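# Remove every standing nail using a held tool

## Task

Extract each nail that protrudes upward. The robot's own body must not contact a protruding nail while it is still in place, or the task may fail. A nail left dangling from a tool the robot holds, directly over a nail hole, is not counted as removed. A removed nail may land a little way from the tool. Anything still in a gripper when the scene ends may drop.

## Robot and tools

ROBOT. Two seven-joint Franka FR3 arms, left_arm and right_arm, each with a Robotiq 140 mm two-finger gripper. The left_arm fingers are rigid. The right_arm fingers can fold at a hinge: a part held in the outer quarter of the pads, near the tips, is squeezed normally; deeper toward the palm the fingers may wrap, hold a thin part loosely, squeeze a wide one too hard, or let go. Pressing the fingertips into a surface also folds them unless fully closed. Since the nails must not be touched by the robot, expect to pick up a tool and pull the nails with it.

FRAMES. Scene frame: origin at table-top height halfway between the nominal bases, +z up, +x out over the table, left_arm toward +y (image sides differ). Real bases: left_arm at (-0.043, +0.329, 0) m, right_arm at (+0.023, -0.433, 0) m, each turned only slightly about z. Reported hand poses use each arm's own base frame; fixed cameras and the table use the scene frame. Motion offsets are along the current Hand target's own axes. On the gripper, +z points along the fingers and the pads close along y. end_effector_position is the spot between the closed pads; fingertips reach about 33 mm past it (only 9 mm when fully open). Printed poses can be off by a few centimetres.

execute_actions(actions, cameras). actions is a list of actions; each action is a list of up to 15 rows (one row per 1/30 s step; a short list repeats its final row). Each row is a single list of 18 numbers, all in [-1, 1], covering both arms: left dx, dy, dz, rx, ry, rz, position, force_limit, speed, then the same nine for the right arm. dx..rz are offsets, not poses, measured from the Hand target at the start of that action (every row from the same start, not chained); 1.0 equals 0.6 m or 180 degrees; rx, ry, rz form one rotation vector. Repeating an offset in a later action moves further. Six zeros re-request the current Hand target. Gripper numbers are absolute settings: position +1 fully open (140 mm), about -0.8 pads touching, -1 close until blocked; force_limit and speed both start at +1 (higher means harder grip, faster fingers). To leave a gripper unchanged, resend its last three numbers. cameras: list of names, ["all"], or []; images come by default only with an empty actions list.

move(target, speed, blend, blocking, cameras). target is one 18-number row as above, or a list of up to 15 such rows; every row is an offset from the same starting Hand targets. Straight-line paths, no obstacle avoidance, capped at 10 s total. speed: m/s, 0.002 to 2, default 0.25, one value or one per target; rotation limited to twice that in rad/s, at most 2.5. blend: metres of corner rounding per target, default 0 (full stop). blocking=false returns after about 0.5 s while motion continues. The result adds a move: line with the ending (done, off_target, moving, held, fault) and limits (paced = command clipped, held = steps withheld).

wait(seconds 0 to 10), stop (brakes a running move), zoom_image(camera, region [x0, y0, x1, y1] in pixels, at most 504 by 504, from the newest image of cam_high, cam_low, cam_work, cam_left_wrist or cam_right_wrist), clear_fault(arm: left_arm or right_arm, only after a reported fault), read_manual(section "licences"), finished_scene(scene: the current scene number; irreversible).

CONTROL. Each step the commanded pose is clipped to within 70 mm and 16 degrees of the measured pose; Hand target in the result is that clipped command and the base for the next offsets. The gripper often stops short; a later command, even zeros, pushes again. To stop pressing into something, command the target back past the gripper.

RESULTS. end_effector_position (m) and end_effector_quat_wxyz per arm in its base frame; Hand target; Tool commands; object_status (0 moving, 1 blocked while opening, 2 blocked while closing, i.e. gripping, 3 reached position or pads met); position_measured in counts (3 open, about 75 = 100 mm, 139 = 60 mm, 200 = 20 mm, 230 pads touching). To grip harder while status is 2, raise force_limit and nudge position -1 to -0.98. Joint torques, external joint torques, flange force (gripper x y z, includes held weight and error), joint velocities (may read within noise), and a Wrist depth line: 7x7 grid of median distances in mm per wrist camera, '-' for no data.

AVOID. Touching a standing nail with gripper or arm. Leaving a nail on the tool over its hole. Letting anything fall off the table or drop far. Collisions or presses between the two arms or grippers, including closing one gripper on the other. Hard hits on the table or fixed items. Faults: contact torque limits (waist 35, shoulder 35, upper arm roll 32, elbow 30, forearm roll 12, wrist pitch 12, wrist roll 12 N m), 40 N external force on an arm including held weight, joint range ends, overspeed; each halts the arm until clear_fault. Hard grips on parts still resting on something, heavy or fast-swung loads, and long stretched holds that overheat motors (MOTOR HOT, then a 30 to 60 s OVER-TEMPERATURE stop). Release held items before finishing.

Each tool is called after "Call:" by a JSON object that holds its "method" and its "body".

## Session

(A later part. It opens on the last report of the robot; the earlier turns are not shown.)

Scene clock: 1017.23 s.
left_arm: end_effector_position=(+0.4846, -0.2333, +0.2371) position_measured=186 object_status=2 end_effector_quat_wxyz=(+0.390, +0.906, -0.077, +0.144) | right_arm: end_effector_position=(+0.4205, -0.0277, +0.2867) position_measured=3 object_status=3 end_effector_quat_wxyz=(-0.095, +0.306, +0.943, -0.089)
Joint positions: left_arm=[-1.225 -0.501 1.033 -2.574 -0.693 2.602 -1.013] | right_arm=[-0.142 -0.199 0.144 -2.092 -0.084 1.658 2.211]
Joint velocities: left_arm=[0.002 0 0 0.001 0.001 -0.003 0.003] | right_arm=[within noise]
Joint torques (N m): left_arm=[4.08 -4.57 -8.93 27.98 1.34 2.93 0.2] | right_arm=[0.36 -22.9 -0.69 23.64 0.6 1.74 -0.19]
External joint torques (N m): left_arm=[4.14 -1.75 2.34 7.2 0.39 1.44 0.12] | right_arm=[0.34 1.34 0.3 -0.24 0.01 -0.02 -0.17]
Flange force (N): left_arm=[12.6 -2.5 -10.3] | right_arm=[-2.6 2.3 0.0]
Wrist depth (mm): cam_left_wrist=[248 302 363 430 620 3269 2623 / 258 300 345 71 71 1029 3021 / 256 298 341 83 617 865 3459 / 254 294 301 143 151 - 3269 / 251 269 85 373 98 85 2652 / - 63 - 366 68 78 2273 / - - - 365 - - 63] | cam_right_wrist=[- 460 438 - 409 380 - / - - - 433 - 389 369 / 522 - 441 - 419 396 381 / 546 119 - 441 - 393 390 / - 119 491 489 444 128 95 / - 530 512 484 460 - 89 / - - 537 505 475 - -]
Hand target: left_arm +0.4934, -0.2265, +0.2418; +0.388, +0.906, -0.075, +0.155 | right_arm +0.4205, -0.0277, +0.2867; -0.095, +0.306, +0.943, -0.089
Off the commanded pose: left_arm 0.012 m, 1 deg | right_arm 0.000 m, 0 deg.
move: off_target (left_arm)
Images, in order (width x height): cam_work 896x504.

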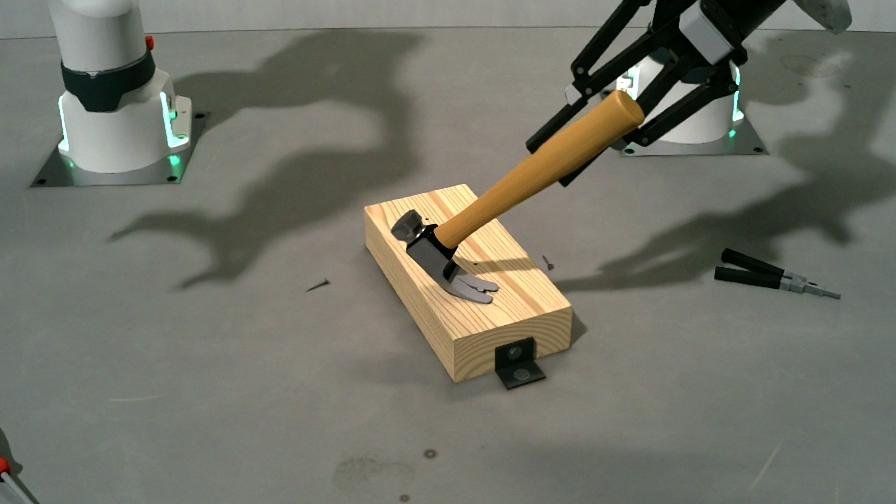

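Call:
{"method": "move", "body": {"target": [[-0.0103,0.05,0.0185,0.049,0,0.0257,-1,1,1,0,0,0,0,0,0,1,1,1]], "speed": 0.02, "cameras": ["cam_work"]}}

Call:
{"method": "zoom_image", "body": {"camera": "cam_work", "region": [450, 260, 510, 310]}}

Scene clock: 1025.77 s.
left_arm: end_effector_position=(+0.4726, -0.2584, +0.2477) position_measured=186 object_status=2 end_effector_quat_wxyz=(+0.315, +0.929, -0.103, +0.163) | right_arm: end_effector_position=(+0.4205, -0.0277, +0.2867) position_measured=3 object_status=3 end_effector_quat_wxyz=(-0.095, +0.306, +0.943, -0.089)
Joint positions: left_arm=[-0.967 -0.424 0.638 -2.597 -0.658 2.644 -1.139] | right_arm=[-0.142 -0.199 0.144 -2.092 -0.084 1.658 2.211]
Joint velocities: left_arm=[0.002 0 -0.002 -0.001 0 0.001 -0.004] | right_arm=[within noise]
Joint torques (N m): left_arm=[0.96 -10.66 -7.47 29.26 1.89 5.45 -0.08] | right_arm=[0.4 -22.85 -0.69 23.65 0.6 1.73 -0.14]
External joint torques (N m): left_arm=[0.95 1 -0.6 6.4 0.78 3.18 -0.14] | right_arm=[0.32 1.23 0.23 -0.14 0 -0.03 -0.12]
Flange force (N): left_arm=[16.1 3.4 5.4] | right_arm=[-2.5 2.3 -0.2]
Wrist depth (mm): cam_left_wrist=[285 323 369 432 551 - 2910 / 284 321 349 71 71 837 3315 / 274 320 343 78 534 696 3616 / 277 314 307 146 518 - 2910 / 273 - 85 361 98 89 3788 / - 63 - 350 68 78 71 / - - - 356 - - 63] | cam_right_wrist=[- - - 422 386 - 361 / 505 473 - - - - 370 / 516 475 - - - 392 - / - 119 - - - 146 394 / - 119 492 467 - 128 95 / - 105 - - - 436 89 / - 1783 - - - 433 -]
Hand target: left_arm +0.4824, -0.2550, +0.2528; +0.311, +0.929, -0.099, +0.175 | right_arm +0.4205, -0.0277, +0.2867; -0.095, +0.306, +0.943, -0.089
Off the commanded pose: left_arm 0.012 m, 2 deg | right_arm 0.000 m, 0 deg.
move: off_target (left_arm)
Images, in order (width x height): cam_work 896x504.

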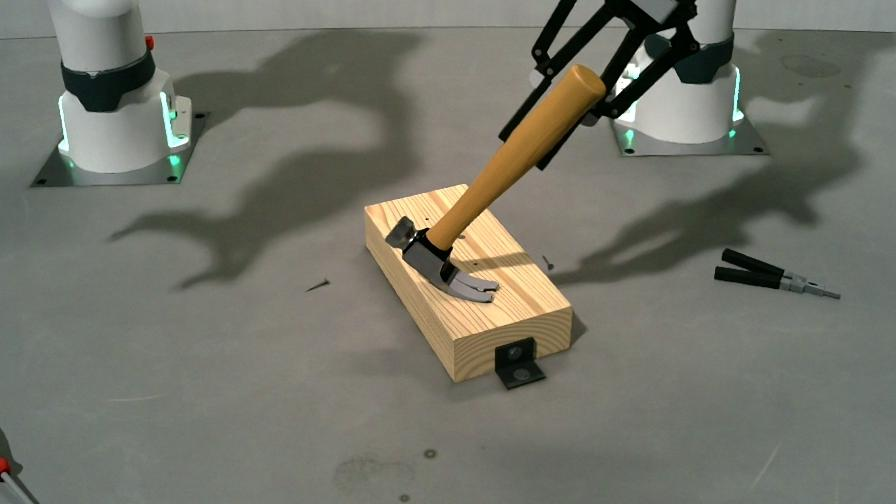

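Scaled by 8.400.

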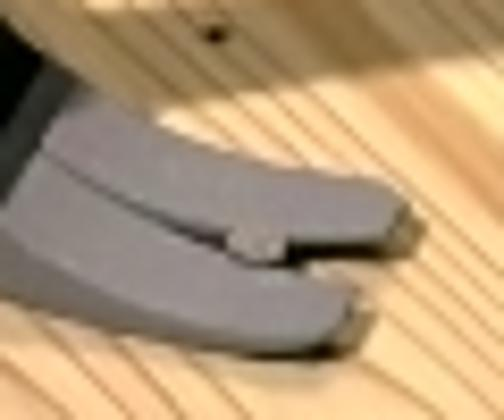

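Call:
{"method": "move", "body": {"target": [[-0.0087,0.049,0.0155,0.049,0,0.0257,-1,1,1,0,0,0,0,0,0,1,1,1]], "speed": 0.02, "cameras": ["cam_work"]}}

Call:
{"method": "zoom_image", "body": {"camera": "cam_work", "region": [450, 260, 510, 310]}}

Scene clock: 1036.27 s.
left_arm: end_effector_position=(+0.4649, -0.2824, +0.2548) position_measured=186 object_status=2 end_effector_quat_wxyz=(+0.236, +0.947, -0.115, +0.183) | right_arm: end_effector_position=(+0.4205, -0.0277, +0.2867) position_measured=3 object_status=3 end_effector_quat_wxyz=(-0.095, +0.306, +0.943, -0.089)
Joint positions: left_arm=[-0.718 -0.388 0.261 -2.597 -0.523 2.685 -1.361] | right_arm=[-0.142 -0.199 0.144 -2.092 -0.084 1.658 2.211]
Joint velocities: left_arm=[0.001 0 0.001 0.001 0.001 0 -0.005] | right_arm=[within noise]
Joint torques (N m): left_arm=[-0.59 -15.58 -5.33 29.61 3.42 5.81 0.36] | right_arm=[0.29 -22.89 -0.65 23.6 0.59 1.74 -0.14]
External joint torques (N m): left_arm=[-0.59 1.26 -2.23 5.89 2.27 2.84 0.31] | right_arm=[0.33 1.34 0.41 -0.29 0.01 -0.03 -0.12]
Flange force (N): left_arm=[16.3 8.1 7.2] | right_arm=[-2.4 2.4 0.2]
Wrist depth (mm): cam_left_wrist=[314 345 377 74 509 603 - / 312 340 - 72 510 579 688 / 307 335 370 84 483 574 770 / 302 331 322 143 472 592 661 / 299 315 85 349 98 91 640 / - 63 71 342 68 74 71 / - - - 344 - - 63] | cam_right_wrist=[475 457 433 - - 371 378 / 500 510 - 425 396 380 379 / - 508 464 435 - 397 373 / 530 119 - 446 424 138 385 / - 119 - - 442 128 99 / - 104 - 509 450 438 89 / 1771 1670 - 526 - 457 -]
Hand target: left_arm +0.4714, -0.2835, +0.2598; +0.231, +0.945, -0.123, +0.195 | right_arm +0.4205, -0.0277, +0.2867; -0.095, +0.306, +0.943, -0.089
Off the commanded pose: left_arm 0.008 m, 2 deg | right_arm 0.000 m, 0 deg.
move: off_target (left_arm)
Images, in order (width x height): cam_work 896x504.

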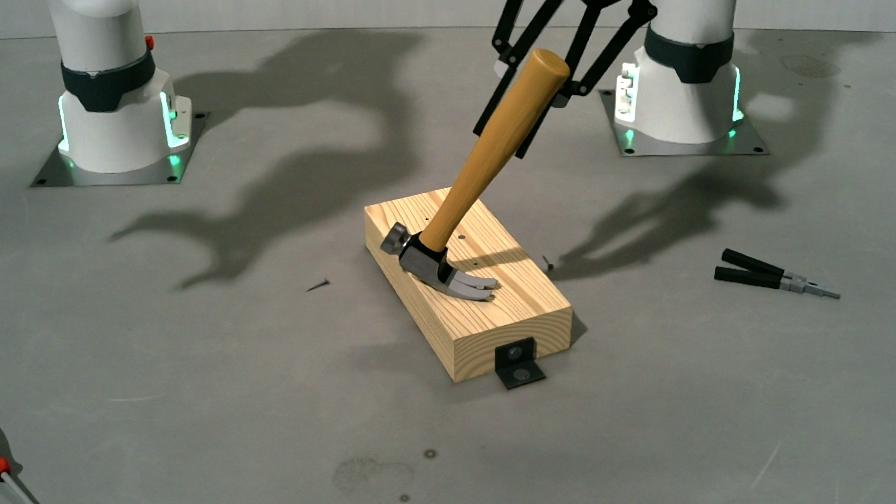

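Scaled by 8.400.

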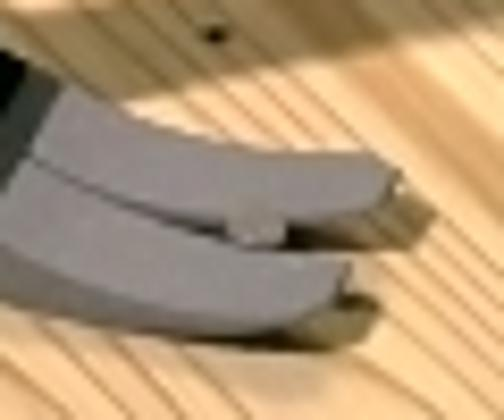

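Call:
{"method": "move", "body": {"target": [[-0.0067,0.0518,0.0128,0.049,0,0.0257,-1,1,1,0,0,0,0,0,0,1,1,1]], "speed": 0.02, "cameras": ["cam_work","cam_left_wrist"]}}

Call:
{"method": "zoom_image", "body": {"camera": "cam_work", "region": [450, 260, 510, 310]}}

Scene clock: 1045.53 s.
left_arm: end_effector_position=(+0.4566, -0.3116, +0.2601) position_measured=186 object_status=2 end_effector_quat_wxyz=(+0.153, +0.957, -0.134, +0.205) | right_arm: end_effector_position=(+0.4205, -0.0277, +0.2867) position_measured=3 object_status=3 end_effector_quat_wxyz=(-0.095, +0.306, +0.943, -0.089)
Joint positions: left_arm=[-0.501 -0.366 -0.075 -2.567 -0.297 2.694 -1.635] | right_arm=[-0.142 -0.199 0.144 -2.092 -0.084 1.658 2.211]
Joint velocities: left_arm=[0 0 0.001 0.001 0 -0.001 -0.005] | right_arm=[within noise]
Joint torques (N m): left_arm=[-0.11 -18.59 -1.39 29.21 3.25 4.98 0.63] | right_arm=[0.39 -22.91 -0.75 23.63 0.6 1.74 -0.16]
External joint torques (N m): left_arm=[-0.08 0.56 -1.61 4.97 2.28 1.51 0.6] | right_arm=[0.37 1.34 0.24 -0.26 0.01 -0.03 -0.14]
Flange force (N): left_arm=[15.5 7.5 5.4] | right_arm=[-2.5 2.3 0.1]
Wrist depth (mm): cam_left_wrist=[359 378 400 75 474 505 530 / 350 369 384 72 463 494 550 / 345 362 384 96 458 486 - / 339 357 371 150 442 474 552 / 335 346 85 342 98 85 526 / - 63 71 339 68 74 - / - - - 335 - - 63] | cam_right_wrist=[477 - - - - - - / - - - - 401 - 360 / - 485 465 - 405 - - / - 119 - 455 449 - - / - 119 489 451 445 - 95 / - 531 502 - 457 428 89 / - - 524 - - - -]
Hand target: left_arm +0.4602, -0.3135, +0.2639; +0.149, +0.955, -0.145, +0.213 | right_arm +0.4205, -0.0277, +0.2867; -0.095, +0.306, +0.943, -0.089
Off the commanded pose: left_arm 0.006 m, 2 deg | right_arm 0.000 m, 0 deg.
move: off_target (left_arm)
Images, in order (width x height): cam_work 896x504, cam_left_wrist 896x504.

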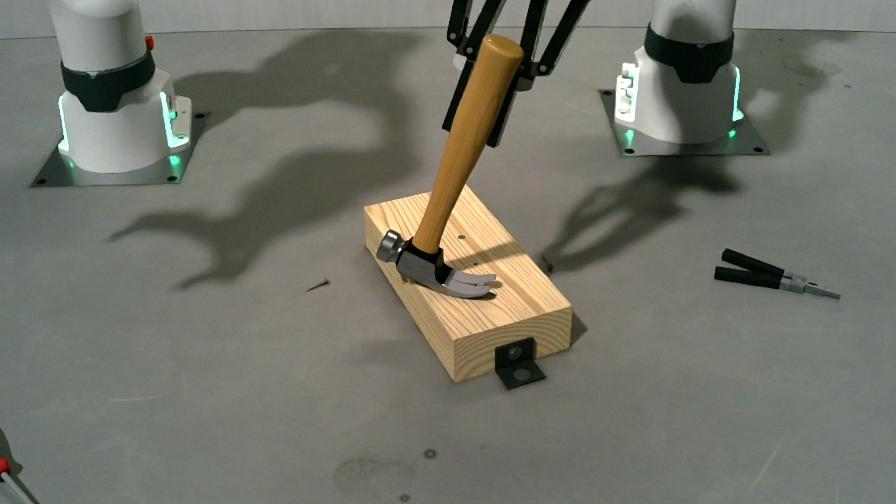

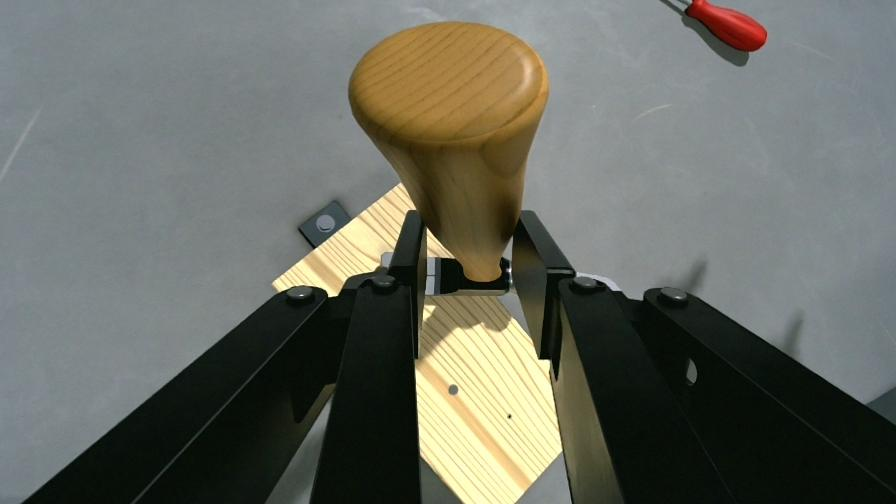

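Scaled by 8.400.

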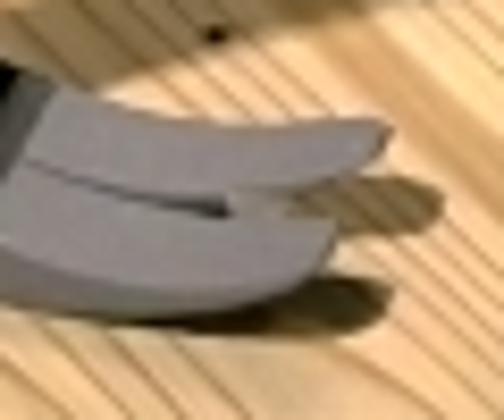

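Call:
{"method": "move", "body": {"target": [[-0.0037,0.0527,0.0078,0.049,0,0.0257,-1,1,1,0,0,0,0,0,0,1,1,1]], "speed": 0.02, "cameras": ["cam_work"]}}

Call:
{"method": "zoom_image", "body": {"camera": "cam_work", "region": [450, 260, 510, 310]}}

Scene clock: 1055.23 s.
left_arm: end_effector_position=(+0.4457, -0.3436, +0.2618) position_measured=186 object_status=2 end_effector_quat_wxyz=(+0.067, +0.958, -0.168, +0.224) | right_arm: end_effector_position=(+0.4205, -0.0277, +0.2867) position_measured=3 object_status=3 end_effector_quat_wxyz=(-0.095, +0.306, +0.943, -0.089)
Joint positions: left_arm=[-0.253 -0.348 -0.434 -2.496 -0.079 2.639 -1.861] | right_arm=[-0.142 -0.199 0.144 -2.092 -0.084 1.658 2.211]
Joint velocities: left_arm=[0.001 0 0.001 0 -0.001 0 -0.005] | right_arm=[within noise]
Joint torques (N m): left_arm=[1.18 -20.1 4.43 28.51 1.37 4.17 -0.02] | right_arm=[0.38 -22.91 -0.68 23.62 0.62 1.73 -0.13]
External joint torques (N m): left_arm=[1.16 -1.88 0.66 4.19 0.71 0.65 -0.04] | right_arm=[0.28 1.37 0.23 -0.29 0.02 -0.04 -0.12]
Flange force (N): left_arm=[10.2 2.9 -2.0] | right_arm=[-2.5 2.3 0.1]
Wrist depth (mm): cam_left_wrist=[417 423 432 74 445 446 467 / 409 417 - 72 444 437 444 / - 419 407 96 417 429 435 / 398 397 401 147 410 419 423 / 384 387 85 343 98 91 415 / - 63 - 336 68 78 71 / - - - 332 - - 63] | cam_right_wrist=[- 450 - 399 392 374 - / - - 454 433 399 389 364 / - 517 456 436 422 397 390 / - 119 466 450 - 146 - / - 119 507 476 - 128 95 / - 111 - - 455 438 89 / 1692 1639 549 491 461 453 -]
Hand target: left_arm +0.4492, -0.3435, +0.2659; +0.067, +0.957, -0.167, +0.229 | right_arm +0.4205, -0.0277, +0.2867; -0.095, +0.306, +0.943, -0.089
Off the commanded pose: left_arm 0.005 m, 1 deg | right_arm 0.000 m, 0 deg.
move: off_target (left_arm)
Images, in order (width x height): cam_work 896x504.

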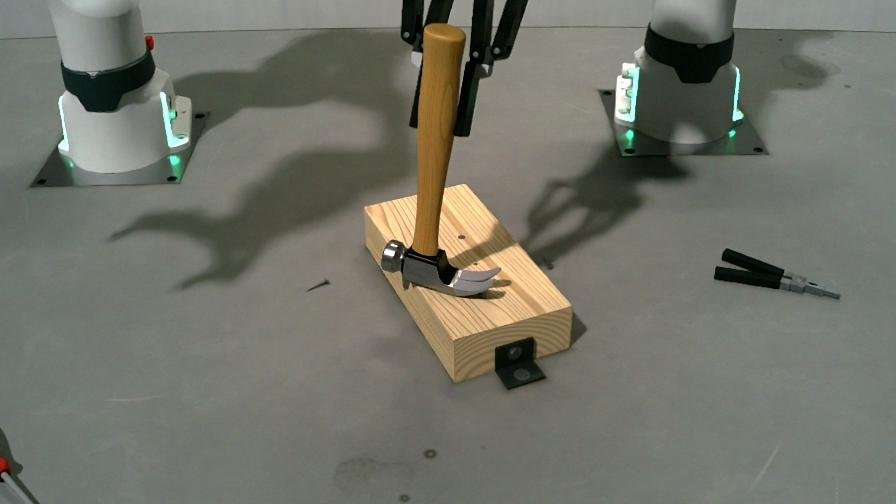

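Scaled by 8.400.

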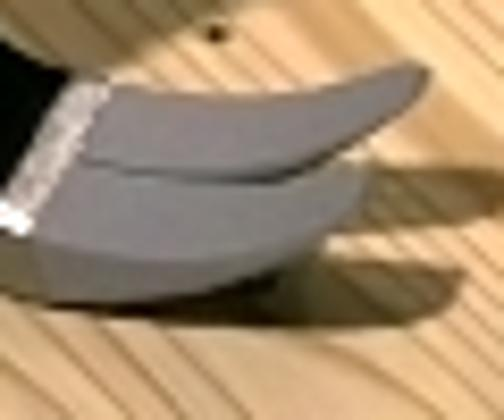

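Call:
{"method": "move", "body": {"target": [[0.0077,0.0009,-0.0148,0,0,0,-1,1,1,0,0,0,0,0,0,1,1,1],[0.0057,0.0841,-0.011,0,0,0,-1,1,1,0,0,0,0,0,0,1,1,1]], "speed": 0.06, "cameras": ["cam_work","cam_left_wrist","cam_low"]}}

Call:
{"method": "zoom_image", "body": {"camera": "cam_work", "region": [430, 250, 510, 310]}}

Call:
{"method": "zoom_image", "body": {"camera": "cam_low", "region": [480, 130, 620, 280]}}

Scene clock: 1062.70 s.
left_arm: end_effector_position=(+0.4286, -0.3877, +0.2697) position_measured=186 object_status=2 end_effector_quat_wxyz=(+0.064, +0.958, -0.170, +0.223) | right_arm: end_effector_position=(+0.4205, -0.0277, +0.2867) position_measured=3 object_status=3 end_effector_quat_wxyz=(-0.095, +0.306, +0.943, -0.089)
Joint positions: left_arm=[-0.194 -0.322 -0.576 -2.422 -0.049 2.595 -1.97] | right_arm=[-0.142 -0.199 0.144 -2.092 -0.084 1.658 2.211]
Joint velocities: left_arm=[0 0.001 0 0 0.001 0 -0.007] | right_arm=[within noise]
Joint torques (N m): left_arm=[0.27 -20.34 4.85 29.86 0.68 4.42 -0.15] | right_arm=[0.35 -22.97 -0.67 23.59 0.61 1.74 -0.14]
External joint torques (N m): left_arm=[0.21 -2.86 0.02 5.55 0.04 0.96 -0.16] | right_arm=[0.33 1.3 0.32 -0.32 0.02 -0.03 -0.12]
Flange force (N): left_arm=[10.1 5.2 -5.1] | right_arm=[-2.3 2.3 0.3]
Wrist depth (mm): cam_left_wrist=[427 432 438 74 449 446 462 / 419 430 425 72 436 - - / 408 413 417 87 428 443 437 / 405 405 357 146 153 - 427 / 392 400 85 352 98 91 419 / - 63 - 343 68 78 71 / - - - 340 - - 63] | cam_right_wrist=[483 - - 414 391 374 360 / 496 - 453 - - 389 - / 512 499 459 - 419 393 376 / - 119 477 451 424 136 384 / - 119 480 453 436 128 99 / - 520 511 - 458 441 89 / 1748 574 569 491 473 - -]
Hand target: left_arm +0.4317, -0.3903, +0.2760; +0.067, +0.957, -0.167, +0.229 | right_arm +0.4205, -0.0277, +0.2867; -0.095, +0.306, +0.943, -0.089
Off the commanded pose: left_arm 0.007 m, 1 deg | right_arm 0.000 m, 0 deg.
move: off_target (left_arm)
Images, in order (width x height): cam_low 896x504, cam_work 896x504, cam_left_wrist 896x504.

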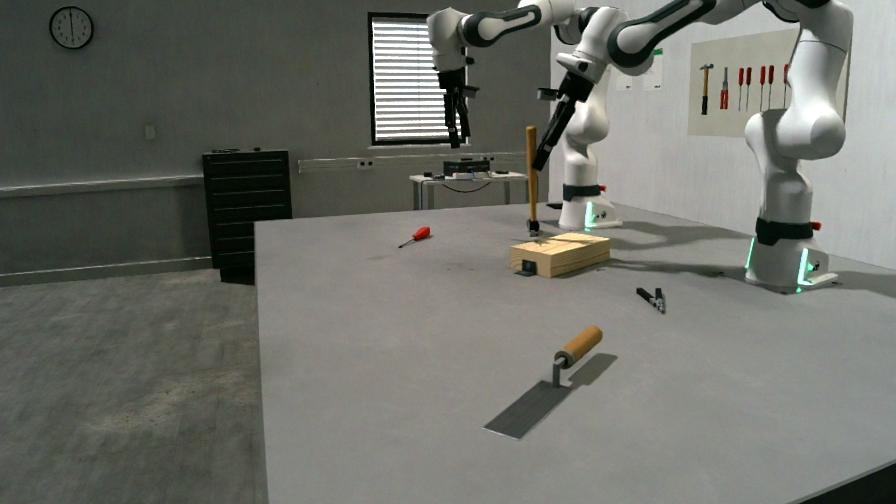

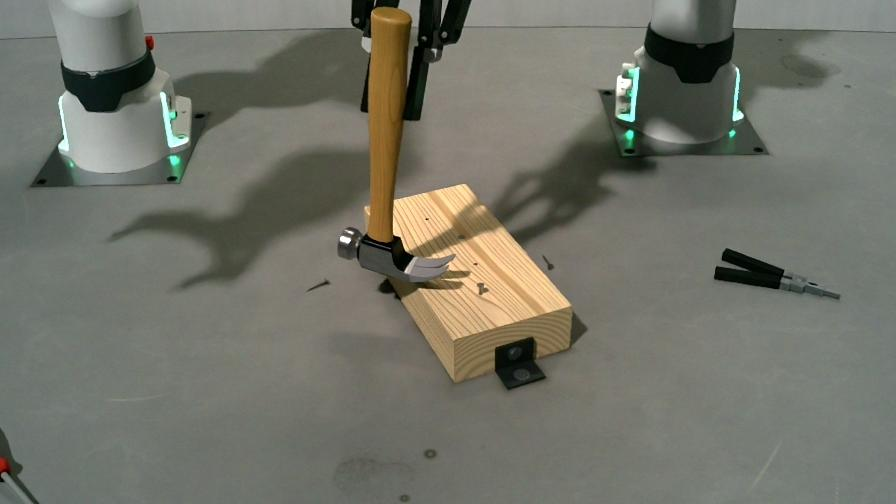

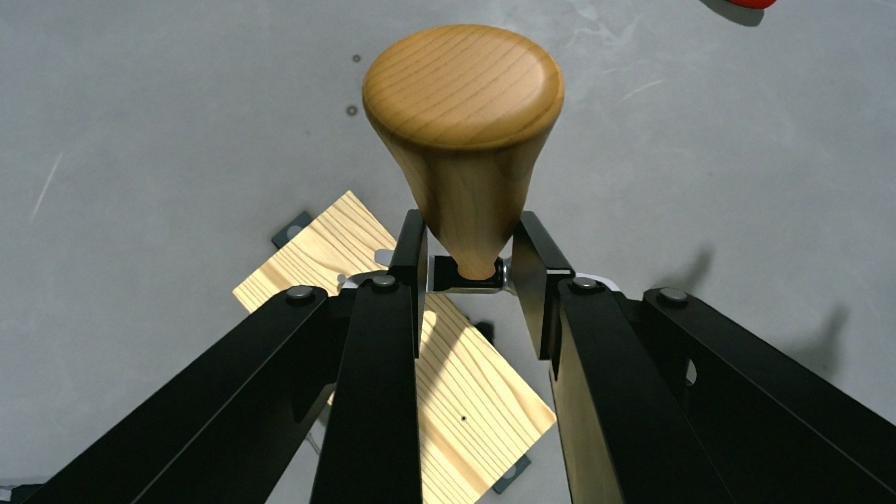

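Scaled by 6.300.

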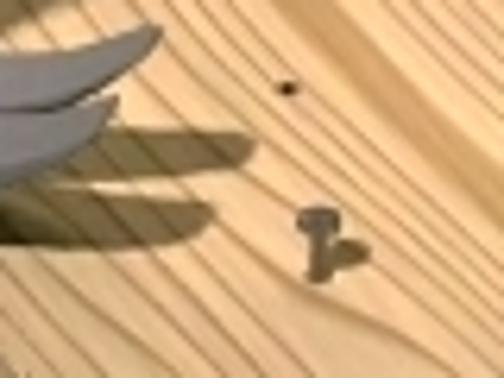

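Scaled by 3.360.

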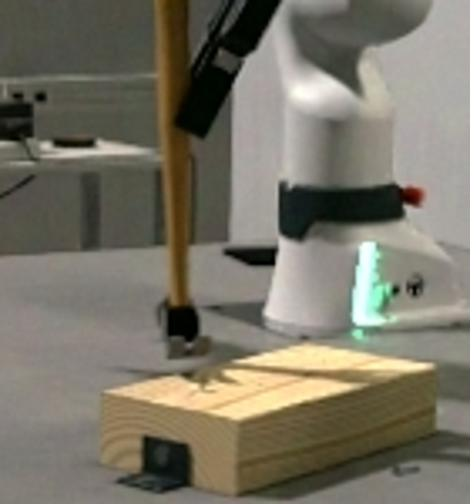

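Call:
{"method": "move", "body": {"target": [[0.01,-0.1,-0.05,-0.1,0,-0.05,-1,1,1,0,0,0,0,0,0,1,1,1],[-0.0084,-0.2085,0.0212,-0.1961,0,-0.1026,-1,1,1,0,0,0,0,0,0,1,1,1]], "speed": 0.1, "blend": 0.02, "cameras": ["cam_work","cam_low"]}}

Call:
{"method": "zoom_image", "body": {"camera": "cam_work", "region": [430, 250, 500, 310]}}

Call:
{"method": "zoom_image", "body": {"camera": "cam_low", "region": [480, 130, 620, 280]}}

Scene clock: 1074.90 s.
left_arm: end_effector_position=(+0.4744, -0.2731, +0.2497) position_measured=186 object_status=2 end_effector_quat_wxyz=(+0.383, +0.908, -0.075, +0.151) | right_arm: end_effector_position=(+0.4205, -0.0277, +0.2867) position_measured=3 object_status=3 end_effector_quat_wxyz=(-0.095, +0.306, +0.943, -0.089)
Joint positions: left_arm=[-1.044 -0.398 0.739 -2.573 -0.909 2.595 -0.963] | right_arm=[-0.142 -0.199 0.144 -2.092 -0.084 1.658 2.211]
Joint velocities: left_arm=[0 -0.001 0 0 0.001 0.001 0.004] | right_arm=[within noise]
Joint torques (N m): left_arm=[-0.56 -13.97 -6.69 26.64 0.14 1.36 -0.01] | right_arm=[0.36 -22.88 -0.73 23.58 0.61 1.74 -0.15]
External joint torques (N m): left_arm=[-0.51 -3.36 0.58 4.46 -0.77 -0.09 -0.09] | right_arm=[0.38 1.34 0.3 -0.29 0.03 -0.02 -0.13]
Flange force (N): left_arm=[7.7 0.7 0.4] | right_arm=[-2.4 2.4 0.2]
Wrist depth (mm): cam_left_wrist=[274 316 377 73 - 3182 2775 / 271 304 - 72 75 3099 3140 / 272 311 345 86 - - 3562 / 264 290 302 146 134 4590 2363 / 257 267 85 444 98 89 2387 / - 63 - 371 68 78 71 / - - - - - - 63] | cam_right_wrist=[477 467 - - - 367 - / 504 481 448 417 402 - 370 / 524 - 467 - - 392 - / - 119 - 444 428 146 388 / - 119 - 461 - 128 95 / - 112 526 491 - - 89 / 1681 1534 - 497 479 - -]
Hand target: left_arm +0.4765, -0.2745, +0.2559; +0.388, +0.906, -0.075, +0.155 | right_arm +0.4205, -0.0277, +0.2867; -0.095, +0.306, +0.943, -0.089
Off the commanded pose: left_arm 0.007 m, 1 deg | right_arm 0.000 m, 0 deg.
move: off_target (left_arm)
Images, in order (width x height): cam_low 896x504, cam_work 896x504.

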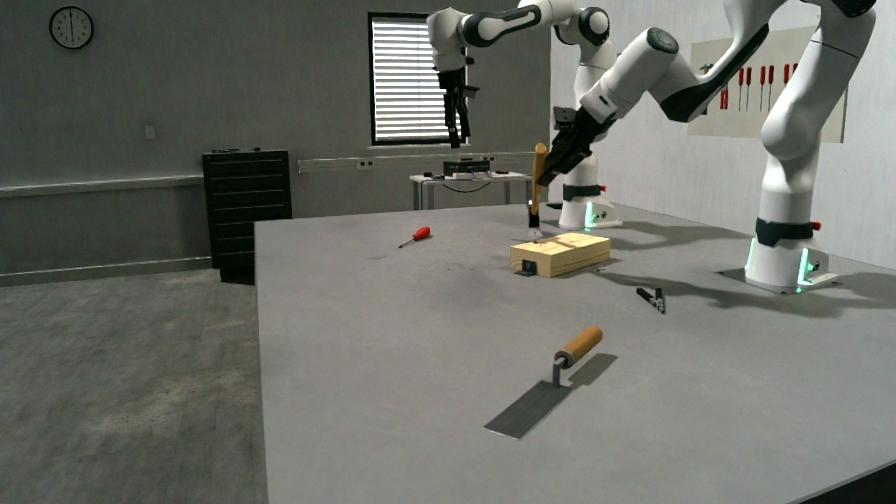

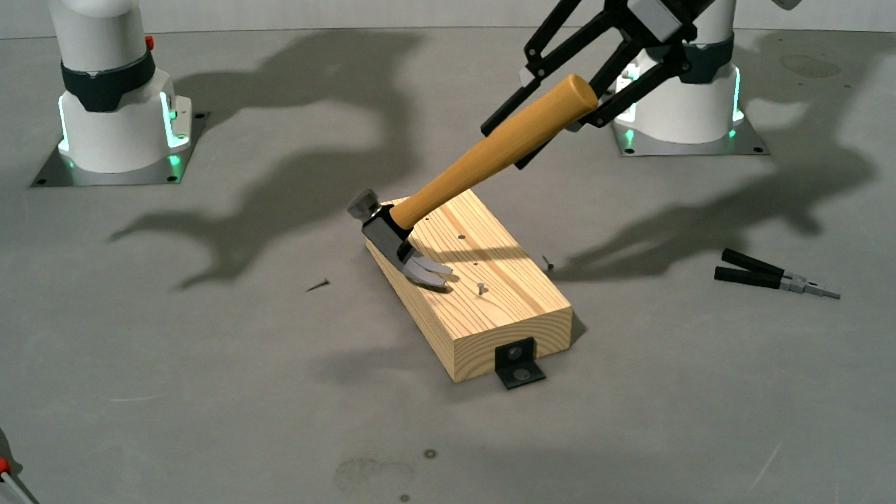

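Scaled by 7.200.

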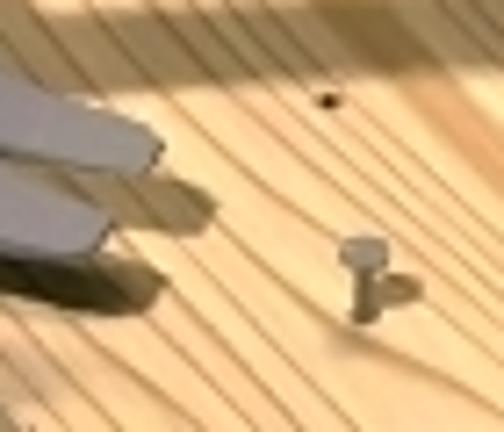

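Scaled by 3.360.

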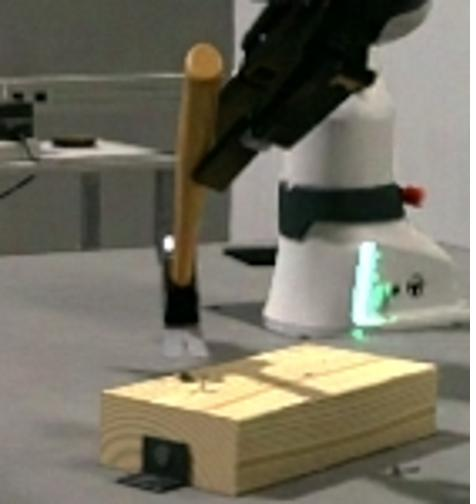

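Call:
{"method": "move", "body": {"target": [0.0112,-0.0278,-0.0103,0,0,0,-1,1,1,0,0,0,0,0,0,1,1,1], "speed": 0.05, "cameras": ["cam_work"]}}

Call:
{"method": "zoom_image", "body": {"camera": "cam_work", "region": [440, 250, 510, 310]}}

Scene clock: 1081.70 s.
left_arm: end_effector_position=(+0.4843, -0.2574, +0.2471) position_measured=186 object_status=2 end_effector_quat_wxyz=(+0.386, +0.907, -0.073, +0.153) | right_arm: end_effector_position=(+0.4205, -0.0277, +0.2867) position_measured=3 object_status=3 end_effector_quat_wxyz=(-0.095, +0.306, +0.943, -0.089)
Joint positions: left_arm=[-1.049 -0.387 0.792 -2.556 -0.907 2.568 -0.93] | right_arm=[-0.142 -0.199 0.144 -2.092 -0.084 1.658 2.211]
Joint velocities: left_arm=[0 0.001 0.001 0 0 -0.001 0.005] | right_arm=[within noise]
Joint torques (N m): left_arm=[-0.56 -11.92 -6.84 27.05 0.45 0.92 0.23] | right_arm=[0.36 -22.92 -0.72 23.62 0.59 1.75 -0.17]
External joint torques (N m): left_arm=[-0.61 -1.83 0.54 4.97 -0.37 -0.46 0.15] | right_arm=[0.41 1.25 0.35 -0.21 0.01 -0.01 -0.15]
Flange force (N): left_arm=[14.3 -1.9 3.7] | right_arm=[-2.3 2.3 0.0]
Wrist depth (mm): cam_left_wrist=[272 314 374 75 - 3140 2841 / - 310 348 72 74 3729 438 / 270 291 364 86 656 3788 4339 / 262 296 308 146 152 1038 3269 / 259 279 85 445 98 89 3060 / - 63 - 376 68 78 71 / - - - 372 - - 63] | cam_right_wrist=[509 451 433 - - 369 - / - - 424 400 397 - 354 / - - - 447 - 394 379 / - 118 - 444 - 146 384 / - 119 - 449 433 128 95 / - 113 527 - 433 - 89 / 1771 1748 526 496 - - -]
Hand target: left_arm +0.4858, -0.2586, +0.2509; +0.388, +0.906, -0.075, +0.155 | right_arm +0.4205, -0.0277, +0.2867; -0.095, +0.306, +0.943, -0.089
Off the commanded pose: left_arm 0.004 m, 0 deg | right_arm 0.000 m, 0 deg.
move: off_target (left_arm)
Images, in order (width x height): cam_work 896x504.

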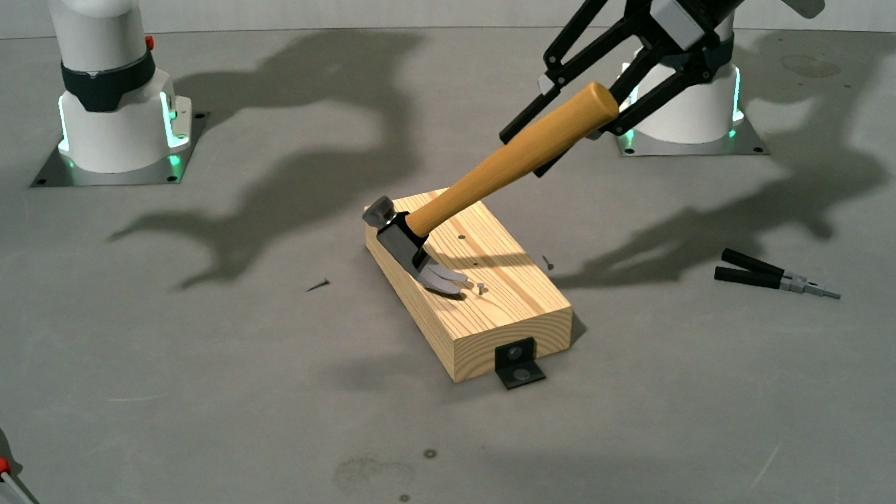

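Scaled by 7.200.

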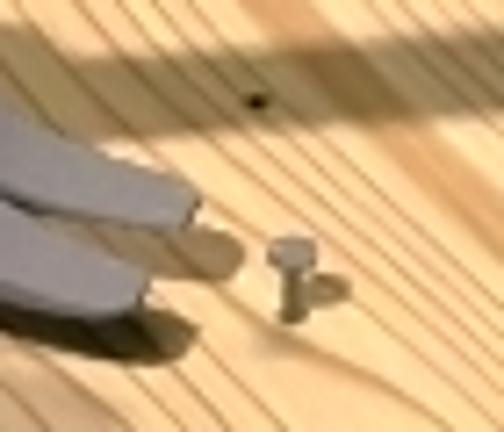

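Call:
{"method": "move", "body": {"target": [[-0.0031,-0.0062,0.006,0,0,0,-1,1,1,0,0,0,0,0,0,1,1,1],[0.007,-0.0295,-0.013,0,0,0,-1,1,1,0,0,0,0,0,0,1,1,1]], "speed": 0.03, "cameras": ["cam_work"]}}

Call:
{"method": "zoom_image", "body": {"camera": "cam_work", "region": [450, 255, 510, 305]}}

Scene clock: 1089.03 s.
left_arm: end_effector_position=(+0.4867, -0.2452, +0.2414) position_measured=186 object_status=2 end_effector_quat_wxyz=(+0.389, +0.906, -0.076, +0.148) | right_arm: end_effector_position=(+0.4205, -0.0277, +0.2867) position_measured=3 object_status=3 end_effector_quat_wxyz=(-0.095, +0.306, +0.943, -0.089)
Joint positions: left_arm=[-1.062 -0.379 0.845 -2.546 -0.895 2.534 -0.904] | right_arm=[-0.142 -0.199 0.144 -2.092 -0.084 1.658 2.211]
Joint torques (N m): left_arm=[2.34 -10.99 -5.92 28.12 0.86 1.85 0.13] | right_arm=[0.38 -22.87 -0.67 23.67 0.59 1.73 -0.17]
External joint torques (N m): left_arm=[2.29 -1.65 1.71 6.18 0.14 0.53 0.05] | right_arm=[0.35 1.42 0.3 -0.28 0 -0.04 -0.15]
Flange force (N): left_arm=[14.7 -2.0 -4.5] | right_arm=[-2.7 2.5 0.1]
Wrist depth (mm): cam_left_wrist=[265 308 370 75 - 3060 2910 / 263 296 - 72 676 3788 3225 / 260 302 346 79 571 5550 3361 / 257 295 306 149 135 2131 3269 / 254 279 85 360 98 88 3021 / - 63 - 371 68 78 71 / - - - 367 - - 63] | cam_right_wrist=[484 - 427 413 - 376 - / 493 474 - 426 - 392 - / 520 495 467 447 416 - - / 530 119 470 452 402 137 393 / - 119 506 481 - 128 95 / - 105 491 476 - - 89 / 1725 1660 560 491 475 - -]
Hand target: left_arm +0.4925, -0.2409, +0.2454; +0.388, +0.906, -0.075, +0.155 | right_arm +0.4205, -0.0277, +0.2867; -0.095, +0.306, +0.943, -0.089
Off the commanded pose: left_arm 0.008 m, 1 deg | right_arm 0.000 m, 0 deg.
move: off_target (left_arm)
Images, in order (width x height): cam_work 896x504.

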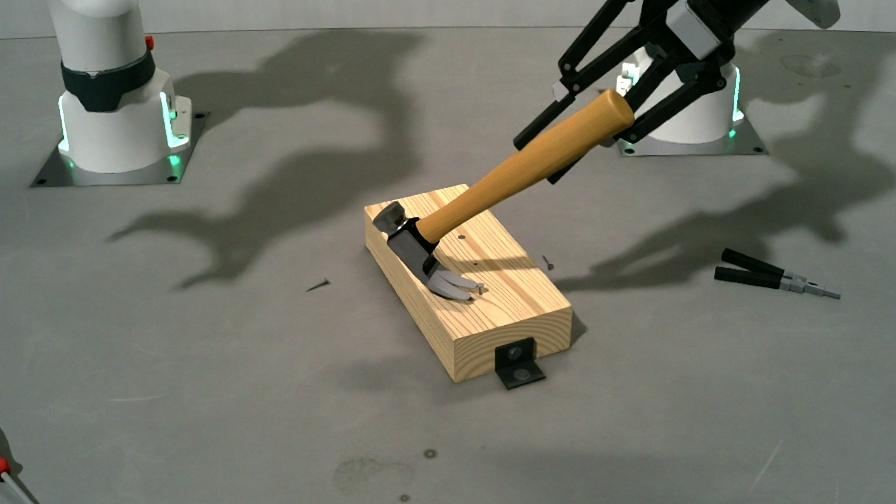

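Scaled by 8.400.

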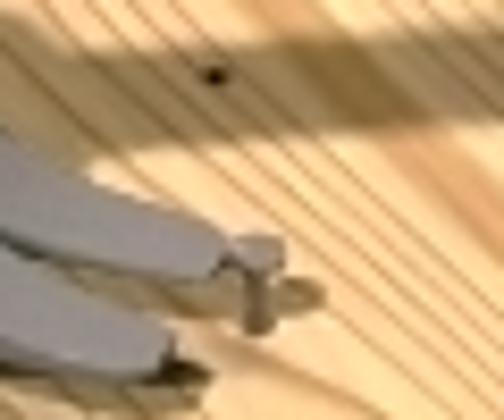

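Call:
{"method": "move", "body": {"target": [[-0.0042,0.0098,0.008,0,0,0,-1,1,1,0,0,0,0,0,0,1,1,1],[-0.0127,0.0075,0.0063,0,0,0,-1,1,1,0,0,0,0,0,0,1,1,1],[-0.0054,-0.0096,-0.0077,0,0,0,-1,1,1,0,0,0,0,0,0,1,1,1]], "speed": 0.03, "cameras": ["cam_work"]}}

Call:
{"method": "zoom_image", "body": {"camera": "cam_work", "region": [450, 255, 510, 305]}}

Scene clock: 1095.53 s.
left_arm: end_effector_position=(+0.4863, -0.2342, +0.2387) position_measured=186 object_status=2 end_effector_quat_wxyz=(+0.387, +0.907, -0.074, +0.150) | right_arm: end_effector_position=(+0.4205, -0.0277, +0.2867) position_measured=3 object_status=3 end_effector_quat_wxyz=(-0.095, +0.306, +0.943, -0.089)
Joint positions: left_arm=[-1.041 -0.39 0.85 -2.557 -0.88 2.531 -0.896] | right_arm=[-0.142 -0.199 0.144 -2.092 -0.084 1.658 2.211]
Joint torques (N m): left_arm=[0.09 -11.54 -7.66 26.89 0.19 1.46 0.14] | right_arm=[0.32 -22.9 -0.68 23.64 0.6 1.74 -0.13]
External joint torques (N m): left_arm=[0.1 -2.62 0.16 5.18 -0.52 0.17 0.06] | right_arm=[0.27 1.33 0.28 -0.24 0.01 -0.03 -0.11]
Flange force (N): left_arm=[10.4 0.7 -0.7] | right_arm=[-2.5 2.3 0.1]
Wrist depth (mm): cam_left_wrist=[263 312 334 74 659 3060 2875 / 261 302 339 72 74 3729 457 / 258 300 347 90 595 - 3060 / 255 295 309 146 152 - 2808 / 253 272 85 363 98 85 3315 / - 63 - 366 68 78 71 / - - - 363 - - 63] | cam_right_wrist=[- - - - 399 - - / - - - - - 384 - / 535 482 450 439 - 398 - / - 119 476 457 - 136 - / - 119 - 460 - 128 95 / - 104 - 482 461 435 89 / - 1833 537 - 457 - -]
Hand target: left_arm +0.4899, -0.2335, +0.2434; +0.388, +0.906, -0.075, +0.155 | right_arm +0.4205, -0.0277, +0.2867; -0.095, +0.306, +0.943, -0.089
Off the commanded pose: left_arm 0.006 m, 1 deg | right_arm 0.000 m, 0 deg.
move: off_target (left_arm)
Images, in order (width x height): cam_work 896x504.

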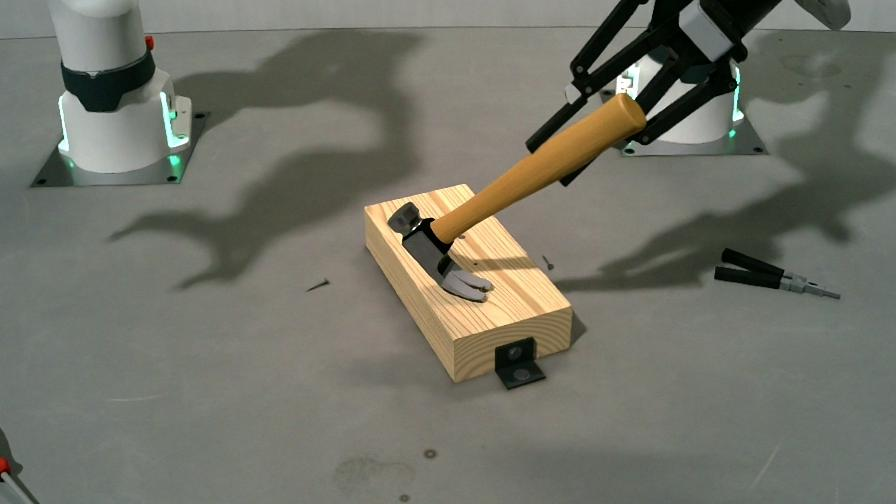

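Scaled by 8.400.

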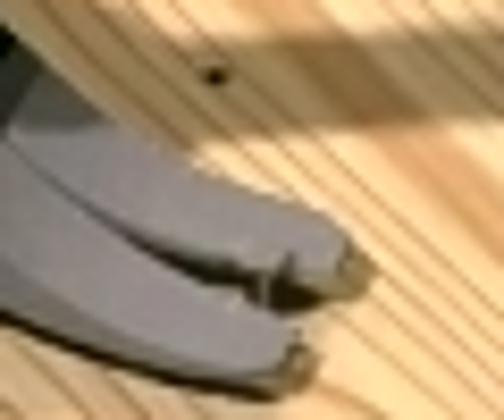

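Call:
{"method": "move", "body": {"target": [[0.0066,-0.0172,-0.0145,0,0,0,-1,1,1,0,0,0,0,0,0,1,1,1]], "speed": 0.03, "cameras": ["cam_work"]}}

Call:
{"method": "zoom_image", "body": {"camera": "cam_work", "region": [450, 255, 510, 305]}}

Scene clock: 1099.23 s.
left_arm: end_effector_position=(+0.4892, -0.2220, +0.2373) position_measured=186 object_status=2 end_effector_quat_wxyz=(+0.387, +0.907, -0.075, +0.148) | right_arm: end_effector_position=(+0.4205, -0.0277, +0.2867) position_measured=3 object_status=3 end_effector_quat_wxyz=(-0.095, +0.306, +0.943, -0.089)
Joint positions: left_arm=[-1.032 -0.387 0.875 -2.549 -0.859 2.506 -0.887] | right_arm=[-0.142 -0.199 0.144 -2.092 -0.084 1.658 2.211]
Joint velocities: left_arm=[-0.001 -0.001 0 0.001 0.002 -0.003 0.004] | right_arm=[within noise]
Joint torques (N m): left_arm=[0.88 -11.62 -6.55 28.86 0.04 1.57 0.15] | right_arm=[0.34 -22.86 -0.69 23.63 0.6 1.76 -0.16]
External joint torques (N m): left_arm=[0.82 -3.02 1.35 7.08 -0.62 0.26 0.07] | right_arm=[0.39 1.3 0.36 -0.25 0.02 -0.01 -0.15]
Flange force (N): left_arm=[16.7 -2.5 -1.0] | right_arm=[-2.4 2.4 0.1]
Wrist depth (mm): cam_left_wrist=[261 305 352 74 - 3672 2983 / 259 301 338 72 74 4115 3021 / 256 296 346 89 656 - 3729 / 251 302 320 146 153 2340 3225 / 251 271 85 370 98 89 2170 / - 63 - 365 68 78 71 / - - - 368 - - 63] | cam_right_wrist=[- - - - - - 356 / 478 481 - - - 385 - / - 482 - - - 399 382 / 543 119 - 447 429 137 388 / - 119 - - 438 128 95 / - 518 537 484 - - 89 / 1748 1692 - 514 - - -]
Hand target: left_arm +0.4944, -0.2201, +0.2434; +0.388, +0.906, -0.075, +0.155 | right_arm +0.4205, -0.0277, +0.2867; -0.095, +0.306, +0.943, -0.089
Off the commanded pose: left_arm 0.008 m, 1 deg | right_arm 0.000 m, 0 deg.
move: off_target (left_arm)
Images, in order (width x height): cam_work 896x504.

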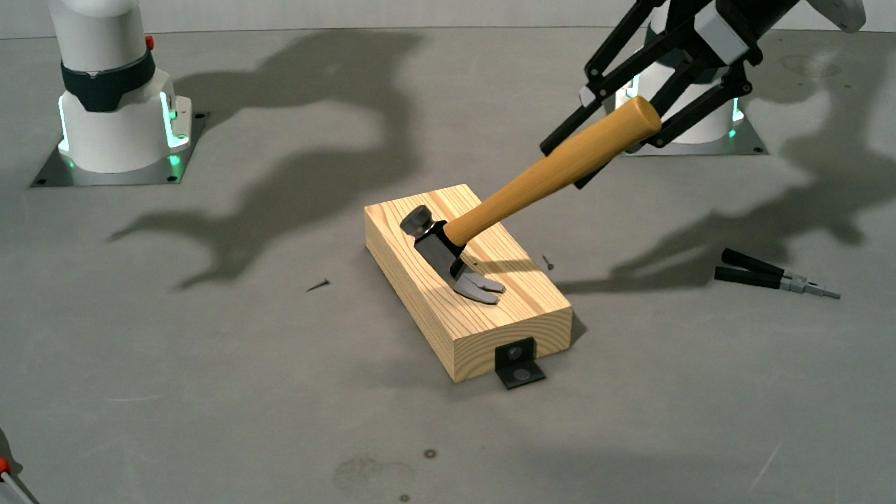

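Scaled by 8.400.

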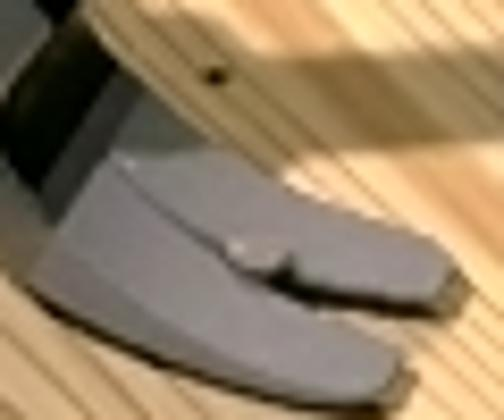

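Call:
{"method": "move", "body": {"target": [[-0.0117,0.061,0.0217,0.059,0,0.031,-1,1,1,0,0,0,0,0,0,1,1,1],[-0.0283,0.1132,0.0543,0.118,0,0.062,-1,1,1,0,0,0,0,0,0,1,1,1]], "speed": 0.03, "blend": 0.02, "cameras": ["cam_work","cam_left_wrist"]}}

Call:
{"method": "zoom_image", "body": {"camera": "cam_work", "region": [440, 245, 510, 305]}}

Scene clock: 1110.63 s.
left_arm: end_effector_position=(+0.4634, -0.2912, +0.2583) position_measured=186 object_status=2 end_effector_quat_wxyz=(+0.199, +0.951, -0.135, +0.196) | right_arm: end_effector_position=(+0.4205, -0.0277, +0.2867) position_measured=3 object_status=3 end_effector_quat_wxyz=(-0.095, +0.306, +0.943, -0.089)
Joint positions: left_arm=[-0.544 -0.377 0.042 -2.584 -0.492 2.682 -1.398] | right_arm=[-0.142 -0.199 0.144 -2.092 -0.084 1.658 2.211]
Joint velocities: left_arm=[0 0 -0.002 0 0.001 0.001 -0.006] | right_arm=[within noise]
Joint torques (N m): left_arm=[0.83 -19.43 -0.41 28.44 1.54 4.5 -0.16] | right_arm=[0.35 -22.86 -0.68 23.68 0.6 1.73 -0.16]
External joint torques (N m): left_arm=[0.77 -0.97 0.47 4.44 0.45 1.31 -0.21] | right_arm=[0.31 1.41 0.3 -0.21 0.01 -0.03 -0.14]
Flange force (N): left_arm=[11.0 2.3 0.2] | right_arm=[-2.8 2.5 -0.1]
Wrist depth (mm): cam_left_wrist=[333 371 391 74 501 - - / 332 355 372 72 476 536 604 / 326 350 377 92 468 529 609 / 319 343 339 146 153 498 600 / 316 330 85 344 98 91 571 / - 63 - 339 68 78 68 / - - - 341 - - 63] | cam_right_wrist=[498 - - 415 393 381 359 / 491 468 449 427 - - - / 517 - 461 - 409 385 - / 536 119 476 - - 137 371 / - 119 482 487 433 128 95 / - 105 - 491 - - 89 / 1714 1599 - - - - -]
Hand target: left_arm +0.4682, -0.2902, +0.2625; +0.198, +0.950, -0.133, +0.202 | right_arm +0.4205, -0.0277, +0.2867; -0.095, +0.306, +0.943, -0.089
Off the commanded pose: left_arm 0.007 m, 1 deg | right_arm 0.000 m, 0 deg.
move: off_target (left_arm)
Images, in order (width x height): cam_work 896x504, cam_left_wrist 896x504.

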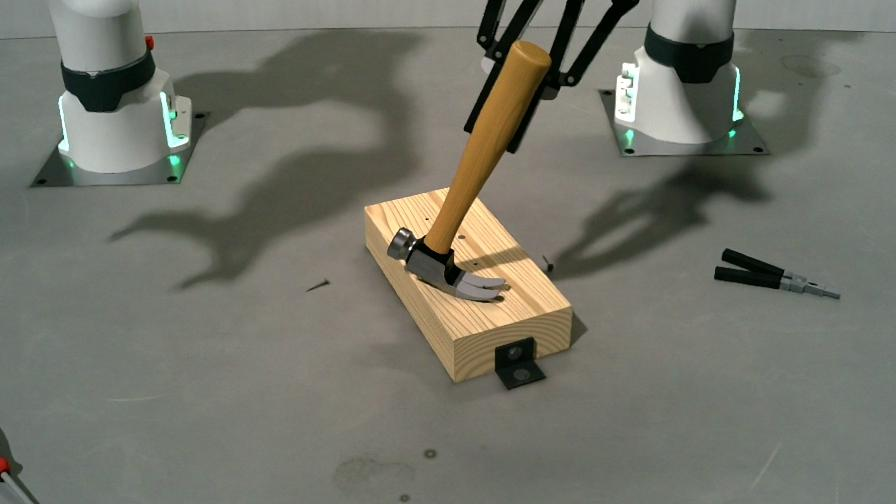

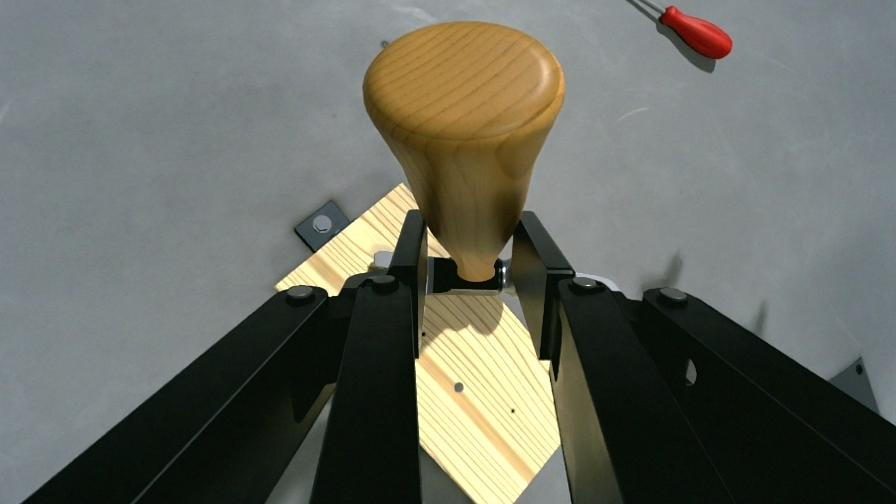

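Scaled by 7.200.

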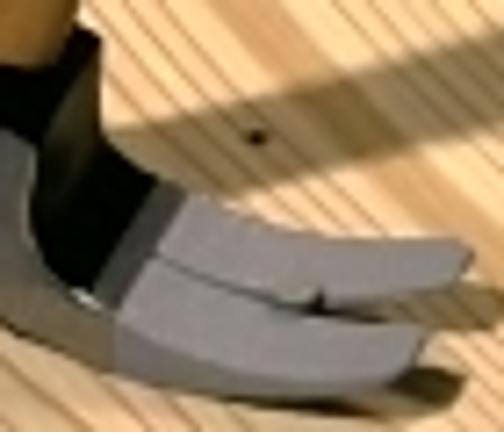

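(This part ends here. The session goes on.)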